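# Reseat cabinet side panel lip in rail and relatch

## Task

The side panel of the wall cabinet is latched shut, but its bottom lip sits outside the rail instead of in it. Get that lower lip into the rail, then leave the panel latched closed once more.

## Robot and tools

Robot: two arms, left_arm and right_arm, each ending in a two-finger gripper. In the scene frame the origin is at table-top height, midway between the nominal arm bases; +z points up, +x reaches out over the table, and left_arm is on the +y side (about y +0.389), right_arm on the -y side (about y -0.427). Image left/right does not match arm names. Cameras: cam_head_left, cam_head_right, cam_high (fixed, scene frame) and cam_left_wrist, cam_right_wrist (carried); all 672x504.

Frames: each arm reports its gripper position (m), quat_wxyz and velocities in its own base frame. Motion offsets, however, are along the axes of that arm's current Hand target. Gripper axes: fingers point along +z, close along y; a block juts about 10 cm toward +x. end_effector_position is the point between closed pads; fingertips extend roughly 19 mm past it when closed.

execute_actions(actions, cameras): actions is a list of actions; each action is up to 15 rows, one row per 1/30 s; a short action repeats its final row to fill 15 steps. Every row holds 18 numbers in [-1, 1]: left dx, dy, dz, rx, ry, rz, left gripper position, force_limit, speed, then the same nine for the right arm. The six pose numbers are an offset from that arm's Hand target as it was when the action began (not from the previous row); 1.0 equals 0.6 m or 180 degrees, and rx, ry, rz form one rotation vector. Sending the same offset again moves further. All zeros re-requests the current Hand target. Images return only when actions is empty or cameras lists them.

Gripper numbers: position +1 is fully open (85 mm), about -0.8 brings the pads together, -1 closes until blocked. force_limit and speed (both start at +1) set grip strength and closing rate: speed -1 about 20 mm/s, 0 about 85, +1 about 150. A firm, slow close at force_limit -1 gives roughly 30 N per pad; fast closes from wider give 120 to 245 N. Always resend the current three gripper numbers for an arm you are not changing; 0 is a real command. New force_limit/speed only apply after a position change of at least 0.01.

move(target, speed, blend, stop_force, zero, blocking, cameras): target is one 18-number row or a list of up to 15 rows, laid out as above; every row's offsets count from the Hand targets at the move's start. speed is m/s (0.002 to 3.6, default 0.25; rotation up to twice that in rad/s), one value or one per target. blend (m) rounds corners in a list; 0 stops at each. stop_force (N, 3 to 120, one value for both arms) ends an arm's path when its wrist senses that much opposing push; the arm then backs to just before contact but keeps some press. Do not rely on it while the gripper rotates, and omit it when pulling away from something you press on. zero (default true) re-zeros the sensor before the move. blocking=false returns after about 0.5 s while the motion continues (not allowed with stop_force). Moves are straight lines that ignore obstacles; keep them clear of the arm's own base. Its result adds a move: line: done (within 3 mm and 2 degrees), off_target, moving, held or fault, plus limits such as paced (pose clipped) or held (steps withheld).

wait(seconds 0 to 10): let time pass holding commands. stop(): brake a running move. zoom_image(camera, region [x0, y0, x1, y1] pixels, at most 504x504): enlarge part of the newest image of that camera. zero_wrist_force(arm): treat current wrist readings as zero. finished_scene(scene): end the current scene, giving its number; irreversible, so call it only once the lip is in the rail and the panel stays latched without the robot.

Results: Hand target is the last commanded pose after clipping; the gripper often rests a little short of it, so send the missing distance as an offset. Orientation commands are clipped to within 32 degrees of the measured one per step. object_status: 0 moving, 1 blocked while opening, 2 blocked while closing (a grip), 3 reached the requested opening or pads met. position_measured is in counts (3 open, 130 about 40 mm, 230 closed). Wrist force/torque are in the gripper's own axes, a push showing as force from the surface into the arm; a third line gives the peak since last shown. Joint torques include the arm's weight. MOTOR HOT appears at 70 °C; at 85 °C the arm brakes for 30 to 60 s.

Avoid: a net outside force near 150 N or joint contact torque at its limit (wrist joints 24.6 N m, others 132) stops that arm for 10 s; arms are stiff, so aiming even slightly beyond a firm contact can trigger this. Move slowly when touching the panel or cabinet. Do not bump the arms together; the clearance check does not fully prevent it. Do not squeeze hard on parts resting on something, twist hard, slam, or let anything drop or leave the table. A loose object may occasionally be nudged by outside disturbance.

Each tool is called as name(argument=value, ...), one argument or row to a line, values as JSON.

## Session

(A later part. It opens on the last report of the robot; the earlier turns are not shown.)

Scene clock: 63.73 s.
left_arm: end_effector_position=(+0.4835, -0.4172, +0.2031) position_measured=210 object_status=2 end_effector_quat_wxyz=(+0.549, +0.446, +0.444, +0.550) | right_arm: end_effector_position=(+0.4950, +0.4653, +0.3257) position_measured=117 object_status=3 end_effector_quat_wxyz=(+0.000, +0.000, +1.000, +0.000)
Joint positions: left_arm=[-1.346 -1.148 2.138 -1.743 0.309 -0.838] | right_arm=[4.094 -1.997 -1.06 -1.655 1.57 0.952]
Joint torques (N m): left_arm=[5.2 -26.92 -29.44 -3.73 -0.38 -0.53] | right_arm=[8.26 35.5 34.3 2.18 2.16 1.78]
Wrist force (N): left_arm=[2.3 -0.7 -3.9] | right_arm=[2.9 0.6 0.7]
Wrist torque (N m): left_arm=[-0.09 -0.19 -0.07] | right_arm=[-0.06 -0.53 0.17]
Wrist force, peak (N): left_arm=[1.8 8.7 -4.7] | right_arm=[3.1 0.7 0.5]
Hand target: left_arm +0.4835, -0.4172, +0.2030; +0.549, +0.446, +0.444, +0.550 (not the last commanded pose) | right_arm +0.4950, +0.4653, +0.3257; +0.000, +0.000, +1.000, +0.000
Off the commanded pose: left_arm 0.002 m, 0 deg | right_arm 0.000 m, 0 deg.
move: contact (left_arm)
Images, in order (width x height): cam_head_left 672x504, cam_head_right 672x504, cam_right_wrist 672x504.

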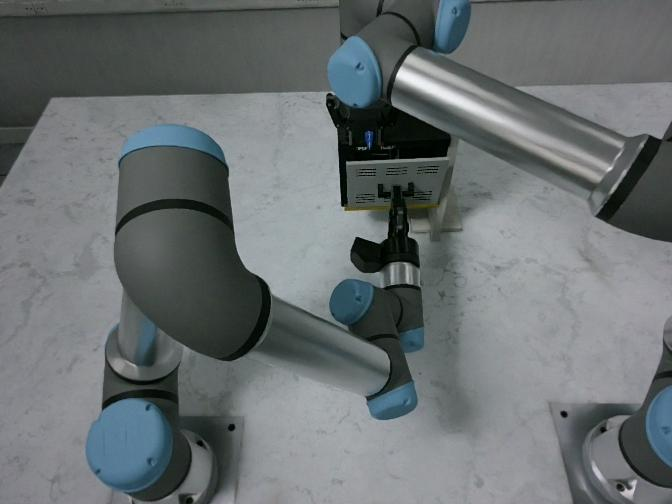

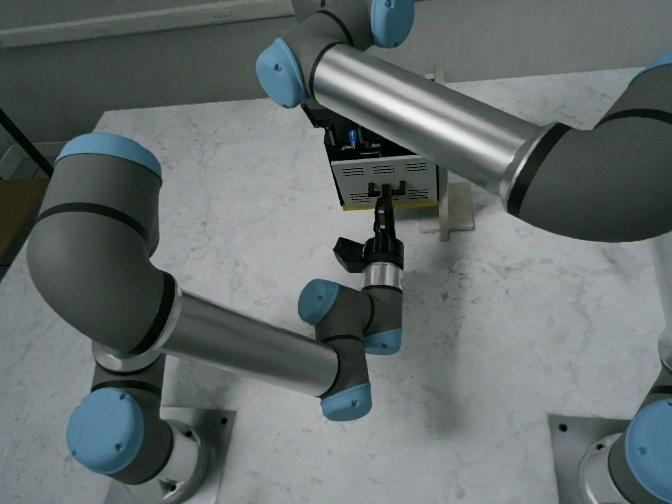

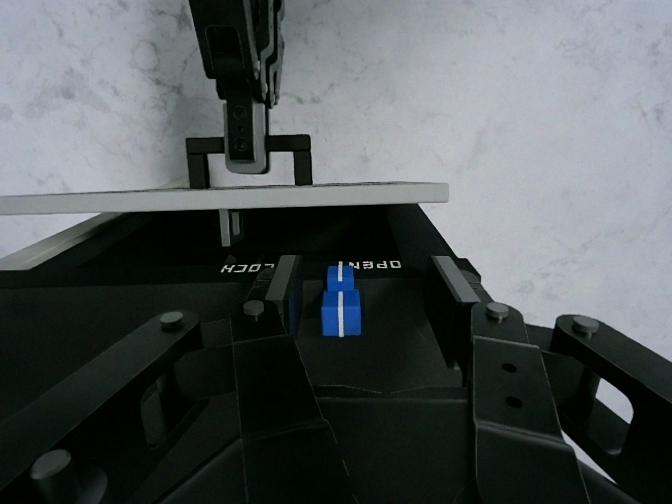

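move(
  target=[
    [0,0.0028,0.0154,0.0278,0,0,-1,0,-1,0,0,0,0,0,0,0.1,0,0],
    [0,0.0045,0.031,0.0556,0,0,-1,0,-1,0,0,0,0,0,0,0.1,0,0],
  ],
  speed=0.04,
  stop_force=20,
  cameras=["cam_right_wrist","cam_head_left","cam_left_wrist","cam_head_right"],
)

zoom_image(
  camera="cam_head_left",
  region=[330, 140, 460, 230],
)

zoom_image(
  camera="cam_right_wrist",
  region=[100, 100, 460, 340],
)

Scene clock: 68.33 s.
left_arm: end_effector_position=(+0.5012, -0.4173, +0.2096) position_measured=210 object_status=2 end_effector_quat_wxyz=(+0.508, +0.493, +0.490, +0.509) | right_arm: end_effector_position=(+0.4950, +0.4653, +0.3257) position_measured=117 object_status=3 end_effector_quat_wxyz=(+0.000, +0.000, +1.000, +0.000)
Joint positions: left_arm=[-1.32 -1.196 1.916 -0.857 0.256 -1.434] | right_arm=[4.094 -1.997 -1.06 -1.655 1.57 0.952]
Joint torques (N m): left_arm=[-9.82 -35.78 1.61 2.16 1.07 -1.17] | right_arm=[8.25 36.64 34.61 2 2.13 1.74]
Wrist force (N): left_arm=[0.8 14.4 -6.2] | right_arm=[2.5 0.4 0.7]
Wrist torque (N m): left_arm=[-0.16 -0.12 -0.31] | right_arm=[-0.08 -0.48 0.18]
Wrist force, peak (N): left_arm=[2.6 15.9 -7.1] | right_arm=[3.2 0.7 0.5]
Hand target: left_arm +0.5012, -0.4173, +0.2096; +0.508, +0.493, +0.490, +0.509 | right_arm +0.4950, +0.4653, +0.3257; +0.000, +0.000, +1.000, +0.000
Off the commanded pose: left_arm 0.000 m, 0 deg | right_arm 0.000 m, 0 deg.
move: done
Images, in order (width x height): cam_head_left 672x504, cam_head_right 672x504, cam_left_wrist 672x504, cam_right_wrist 672x504.

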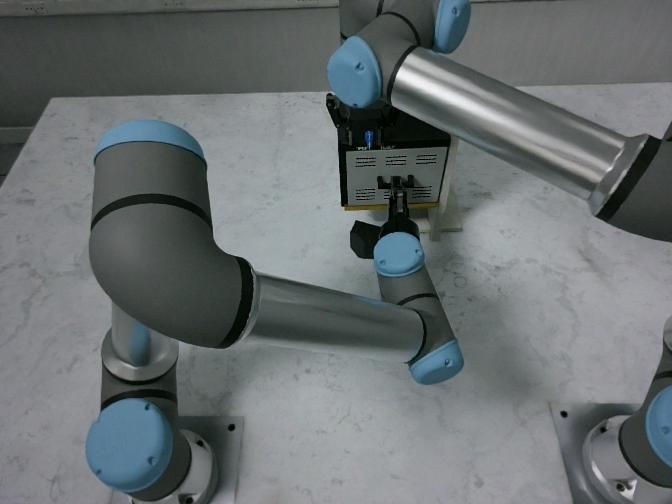

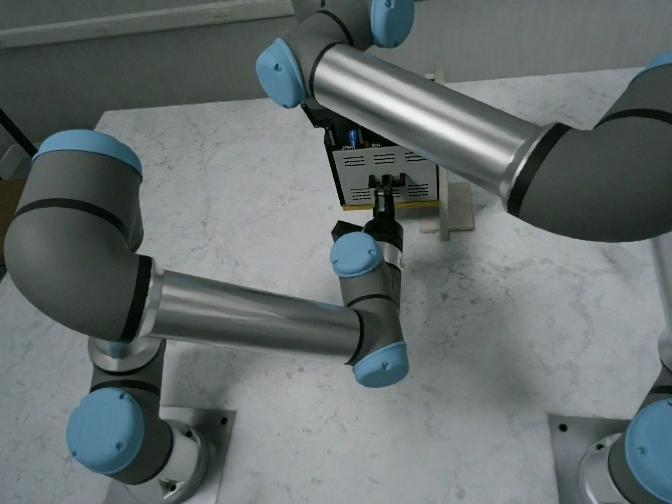

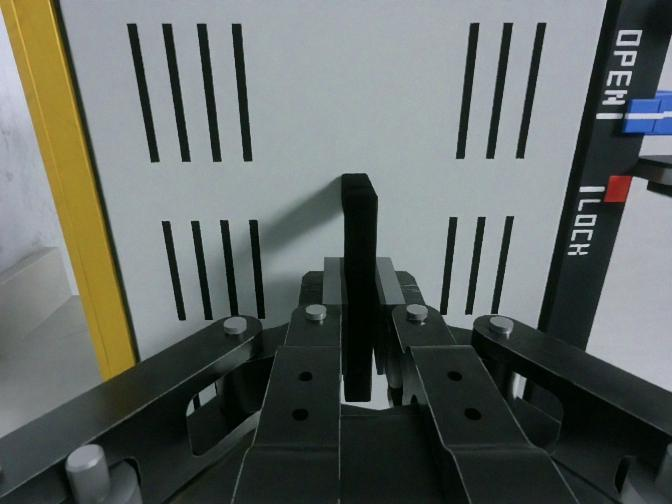

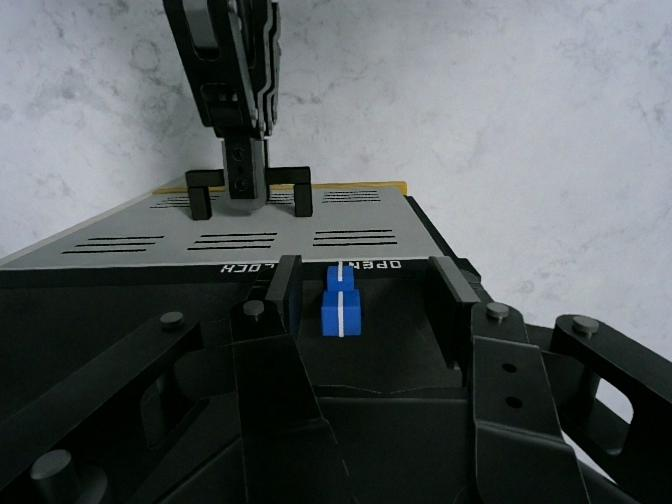

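Scaled by 3.877 from the camera's 672x504 image, which has a finer 960x720 frame.

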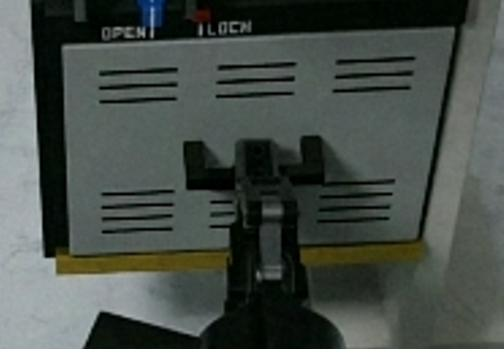

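Scaled by 1.400 from the camera's 672x504 image, which has a finer 960x720 frame.

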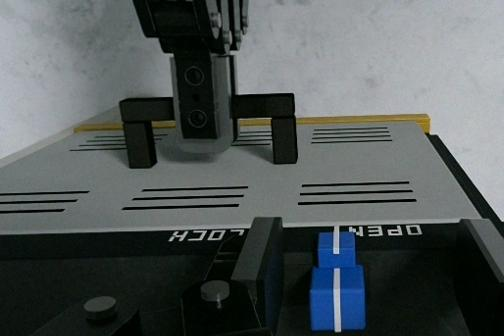

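move(
  target=[0,0,0.006,0,0,0,-1,0,-1,0,0,0,0,0,0,0.1,0,0],
  speed=0.02,
  stop_force=12,
)

move(
  target=[0,0,0,0,0,0,-1,0,-1,0,-0.087,0,0,0,0,0.1,0,0],
  speed=0.04,
  stop_force=28,
  cameras=["cam_right_wrist","cam_left_wrist"],
)

zoom_image(
  camera="cam_right_wrist",
  region=[100, 100, 460, 340],
)

Scene clock: 70.33 s.
left_arm: end_effector_position=(+0.5022, -0.4172, +0.2096) position_measured=210 object_status=2 end_effector_quat_wxyz=(+0.508, +0.493, +0.490, +0.509) | right_arm: end_effector_position=(+0.4950, +0.4653, +0.3257) position_measured=117 object_status=3 end_effector_quat_wxyz=(+0.000, +0.000, +1.000, +0.000)
Joint positions: left_arm=[-1.318 -1.195 1.914 -0.855 0.258 -1.436] | right_arm=[4.094 -1.997 -1.06 -1.655 1.57 0.952]
Joint torques (N m): left_arm=[-6.19 -28.85 4.37 0.51 -2.68 1.73] | right_arm=[8.24 36.53 34.29 2 2.2 1.81]
Wrist force (N): left_arm=[3.9 26.2 -17.2] | right_arm=[3.0 0.4 0.3]
Wrist torque (N m): left_arm=[-0.04 -0.22 -0.22] | right_arm=[-0.08 -0.55 0.18]
Wrist force, peak (N): left_arm=[16.2 32.1 -52.8] | right_arm=[3.2 0.7 0.6]
Hand target: left_arm +0.5022, -0.4172, +0.2096; +0.508, +0.493, +0.490, +0.509 (not the last commanded pose) | right_arm +0.4950, +0.4653, +0.3257; +0.000, +0.000, +1.000, +0.000
Off the commanded pose: left_arm 0.003 m, 0 deg | right_arm 0.000 m, 0 deg.
move: contact (left_arm)

Scene clock: 72.50 s.
left_arm: end_effector_position=(+0.5022, -0.4172, +0.2096) position_measured=210 object_status=2 end_effector_quat_wxyz=(+0.508, +0.493, +0.490, +0.509) | right_arm: end_effector_position=(+0.4950, +0.4154, +0.3257) position_measured=117 object_status=3 end_effector_quat_wxyz=(+0.000, +0.000, +1.000, +0.000)
Joint positions: left_arm=[-1.318 -1.195 1.914 -0.855 0.258 -1.436] | right_arm=[4.048 -1.908 -1.185 -1.619 1.571 0.906]
Joint torques (N m): left_arm=[-6.53 -29.27 3.26 2.07 -2.51 1.72] | right_arm=[-11.11 48.88 6.95 -2.13 -5.51 -1.84]
Wrist force (N): left_arm=[4.2 26.0 -16.6] | right_arm=[-1.9 27.6 2.9]
Wrist torque (N m): left_arm=[-0.04 -0.24 -0.22] | right_arm=[-0.06 -0.41 -0.05]
Wrist force, peak (N): left_arm=[3.7 27.2 -16.9] | right_arm=[-4.3 46.9 6.9]
Hand target: left_arm +0.5022, -0.4172, +0.2096; +0.508, +0.493, +0.490, +0.509 | right_arm +0.4950, +0.4154, +0.3257; +0.000, +0.000, +1.000, +0.000 (not the last commanded pose)
Off the commanded pose: left_arm 0.000 m, 0 deg | right_arm 0.002 m, 0 deg.
move: contact (right_arm)
Images, in order (width x height): cam_left_wrist 672x504, cam_right_wrist 672x504.

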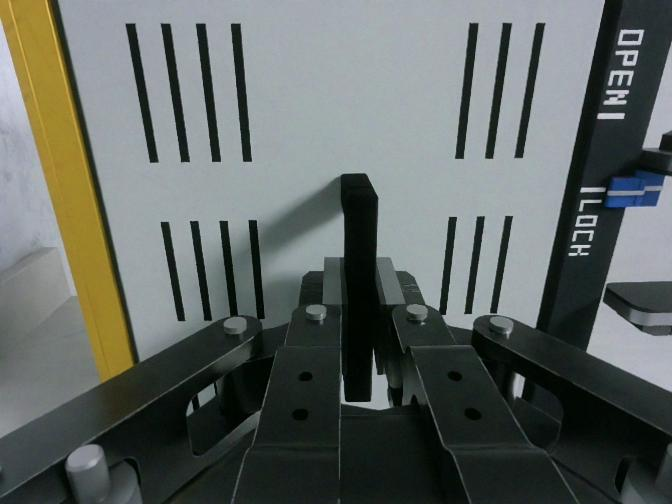

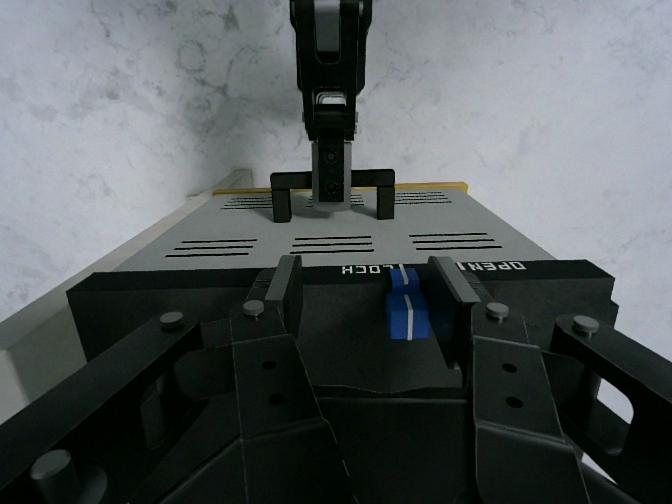

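Scaled by 1.400 from the camera's 672x504 image, which has a finer 960x720 frame.

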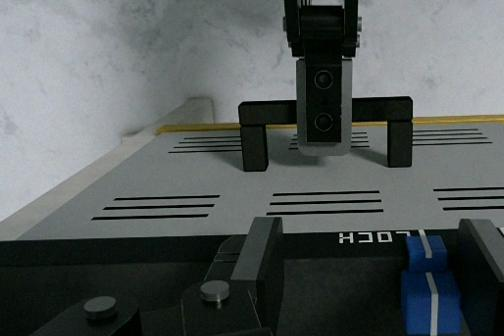

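zoom_image(
  camera="cam_left_wrist",
  region=[540, 140, 672, 240],
)

Scaled by 3.818 from the camera's 672x504 image, which has a finer 960x720 frame.

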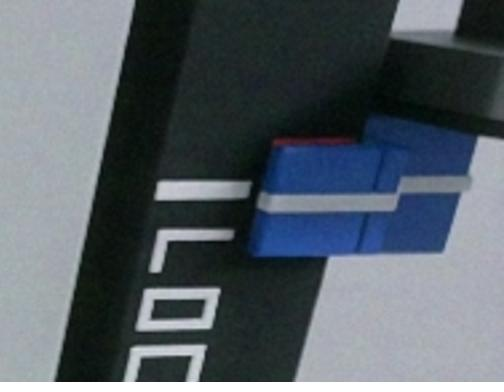

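move(
  target=[0,0,0,0,0,0,-1,0,-1,0,-0.012,0,0,0,0,0.1,0,0],
  speed=0.02,
  stop_force=35,
  cameras=["cam_left_wrist","cam_right_wrist"],
)

zoom_image(
  camera="cam_left_wrist",
  region=[540, 140, 672, 240],
)

Scene clock: 75.73 s.
left_arm: end_effector_position=(+0.5022, -0.4172, +0.2096) position_measured=210 object_status=2 end_effector_quat_wxyz=(+0.508, +0.493, +0.490, +0.509) | right_arm: end_effector_position=(+0.4951, +0.4132, +0.3258) position_measured=117 object_status=3 end_effector_quat_wxyz=(+0.000, +0.000, +1.000, +0.001)
Joint positions: left_arm=[-1.318 -1.195 1.914 -0.855 0.258 -1.436] | right_arm=[4.045 -1.904 -1.19 -1.617 1.571 0.903]
Joint torques (N m): left_arm=[-6.49 -28.82 3.01 2.05 -2.49 1.4] | right_arm=[-16.01 49.33 26.58 -11.87 -10.59 2.22]
Wrist force (N): left_arm=[3.6 26.8 -16.4] | right_arm=[-4.2 60.6 6.6]
Wrist torque (N m): left_arm=[-0.02 -0.20 -0.22] | right_arm=[0.08 -0.27 -0.25]
Wrist force, peak (N): left_arm=[3.6 27.0 -16.6] | right_arm=[-6.2 70.6 7.0]
Hand target: left_arm +0.5022, -0.4172, +0.2096; +0.508, +0.493, +0.490, +0.509 | right_arm +0.4950, +0.4131, +0.3258; +0.000, +0.000, +1.000, +0.000 (not the last commanded pose)
Off the commanded pose: left_arm 0.000 m, 0 deg | right_arm 0.005 m, 0 deg.
move: contact (right_arm)
Images, in order (width x height): cam_left_wrist 672x504, cam_right_wrist 672x504.

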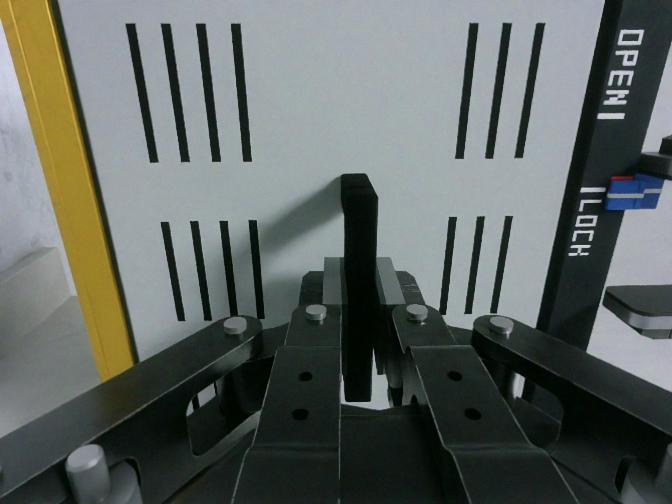

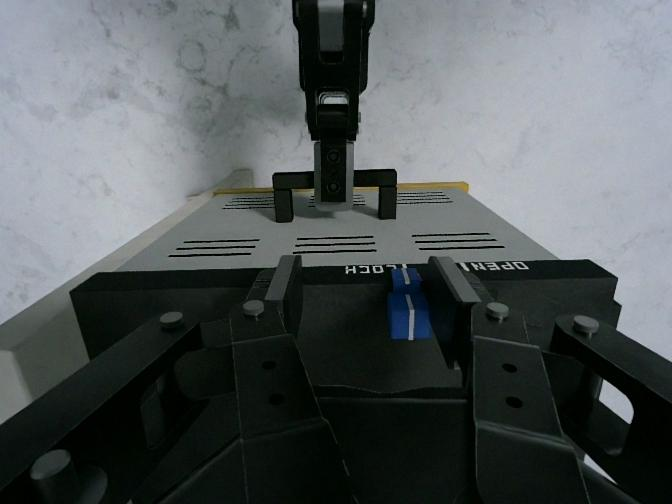

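Scaled by 3.818 from the camera's 672x504 image, which has a finer 960x720 frame.

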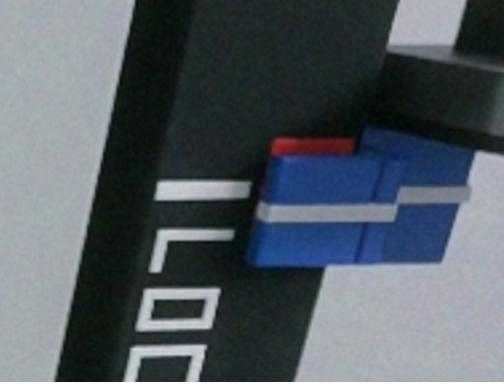

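move(
  target=[0,0.003,-0.003,0,0,0,-1,0,-1,0,0.02,0,0,0,0,0.1,0,0],
  speed=0.03,
  cameras=["cam_left_wrist","cam_right_wrist"],
)

zoom_image(
  camera="cam_left_wrist",
  region=[540, 140, 672, 240],
)

Scene clock: 76.83 s.
left_arm: end_effector_position=(+0.5003, -0.4172, +0.2114) position_measured=210 object_status=2 end_effector_quat_wxyz=(+0.508, +0.493, +0.490, +0.509) | right_arm: end_effector_position=(+0.4950, +0.4253, +0.3259) position_measured=117 object_status=3 end_effector_quat_wxyz=(+0.000, +0.000, +1.000, +0.000)
Joint positions: left_arm=[-1.322 -1.2 1.916 -0.854 0.254 -1.433] | right_arm=[4.057 -1.925 -1.162 -1.625 1.571 0.915]
Joint torques (N m): left_arm=[-4.94 -37.77 -8.92 -0.06 -1.33 0.95] | right_arm=[-9.37 44.34 11.22 3.27 2.24 -1.71]
Wrist force (N): left_arm=[1.4 -4.9 -3.7] | right_arm=[2.3 3.8 2.4]
Wrist torque (N m): left_arm=[-0.03 -0.16 -0.17] | right_arm=[0.46 -0.43 0.09]
Wrist force, peak (N): left_arm=[3.8 26.8 -16.6] | right_arm=[-3.9 61.1 7.1]
Hand target: left_arm +0.5003, -0.4172, +0.2113; +0.508, +0.493, +0.490, +0.509 | right_arm +0.4950, +0.4251, +0.3258; +0.000, +0.000, +1.000, +0.000
Off the commanded pose: left_arm 0.000 m, 0 deg | right_arm 0.000 m, 0 deg.
move: done
Images, in order (width x height): cam_left_wrist 672x504, cam_right_wrist 672x504.

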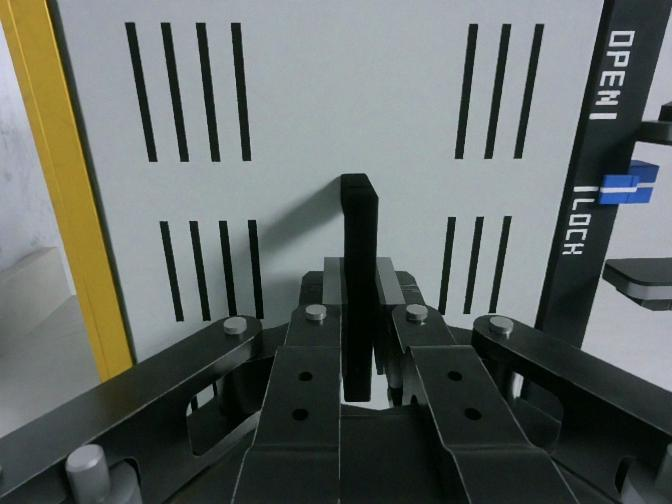

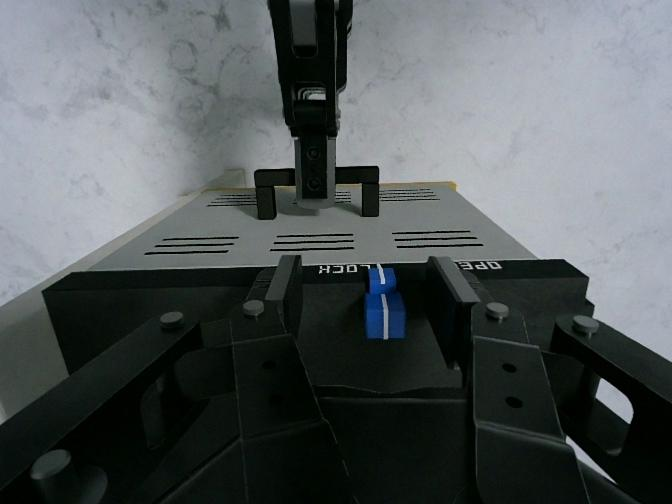

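Scaled by 3.818 from the camera's 672x504 image, which has a finer 960x720 frame.

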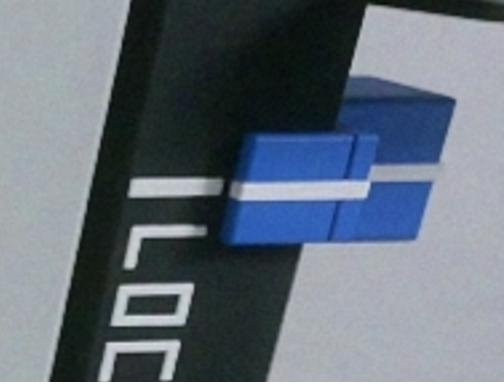

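move(
  target=[
    [0,0,0,0,0,0,-0.2,0,-0.5,0,0,-0.15,0,0,0,0.1,0,0],
    [0,0,-0.15,0,0,0,-0.2,0,-0.5,0,0,-0.15,0,0,0,0.1,0,0],
  ],
  speed=0.15,
  cameras=["cam_left_wrist","cam_right_wrist"],
)

zoom_image(
  camera="cam_left_wrist",
  region=[50, 0, 550, 400],
)

Scene clock: 79.83 s.
left_arm: end_effector_position=(+0.4106, -0.4169, +0.2083) position_measured=154 object_status=3 end_effector_quat_wxyz=(+0.507, +0.495, +0.491, +0.506) | right_arm: end_effector_position=(+0.4950, +0.4251, +0.4158) position_measured=117 object_status=3 end_effector_quat_wxyz=(+0.000, +0.000, +1.000, +0.000)
Joint positions: left_arm=[-1.522 -1.317 2.126 -1.279 0.061 -1.098] | right_arm=[4.057 -1.969 -0.866 -1.876 1.571 0.915]
Joint torques (N m): left_arm=[-11.25 -22.3 -30.81 -2.56 3.09 1.47] | right_arm=[5.89 46.38 33.72 1.51 2.21 1.77]
Wrist force (N): left_arm=[1.6 -0.6 -4.0] | right_arm=[2.6 3.9 2.4]
Wrist torque (N m): left_arm=[-0.10 -0.20 -0.08] | right_arm=[0.48 -0.49 0.12]
Wrist force, peak (N): left_arm=[1.4 -4.8 -3.7] | right_arm=[2.0 4.0 4.8]
Hand target: left_arm +0.4104, -0.4170, +0.2082; +0.508, +0.493, +0.490, +0.509 | right_arm +0.4950, +0.4251, +0.4158; +0.000, +0.000, +1.000, +0.000
Off the commanded pose: left_arm 0.000 m, 0 deg | right_arm 0.000 m, 0 deg.
move: done
Images, in order (width x height): cam_left_wrist 672x504, cam_right_wrist 672x504.

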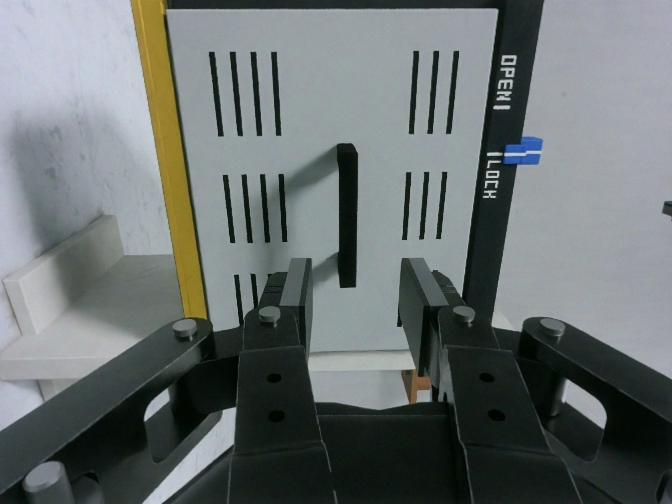

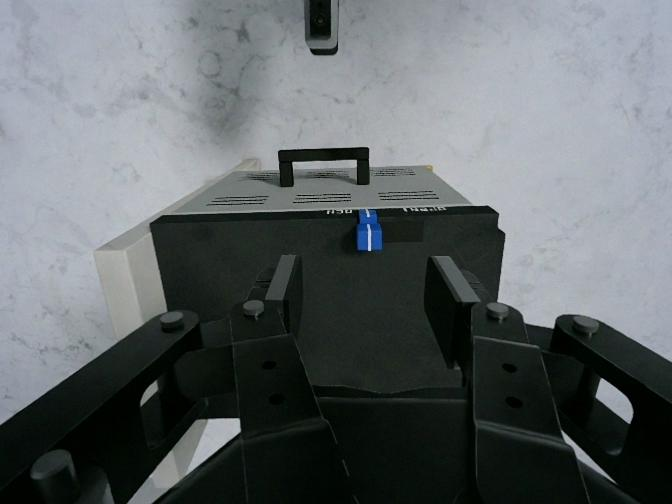

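Scaled by 1.008 from the camera's 672x504 image, which has a finer 960x720 frame.

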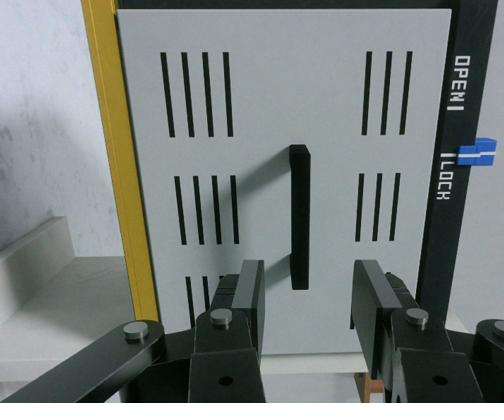

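Seated and latched.

finished_scene(
  scene=1,
)

The scene is finished: the task was done.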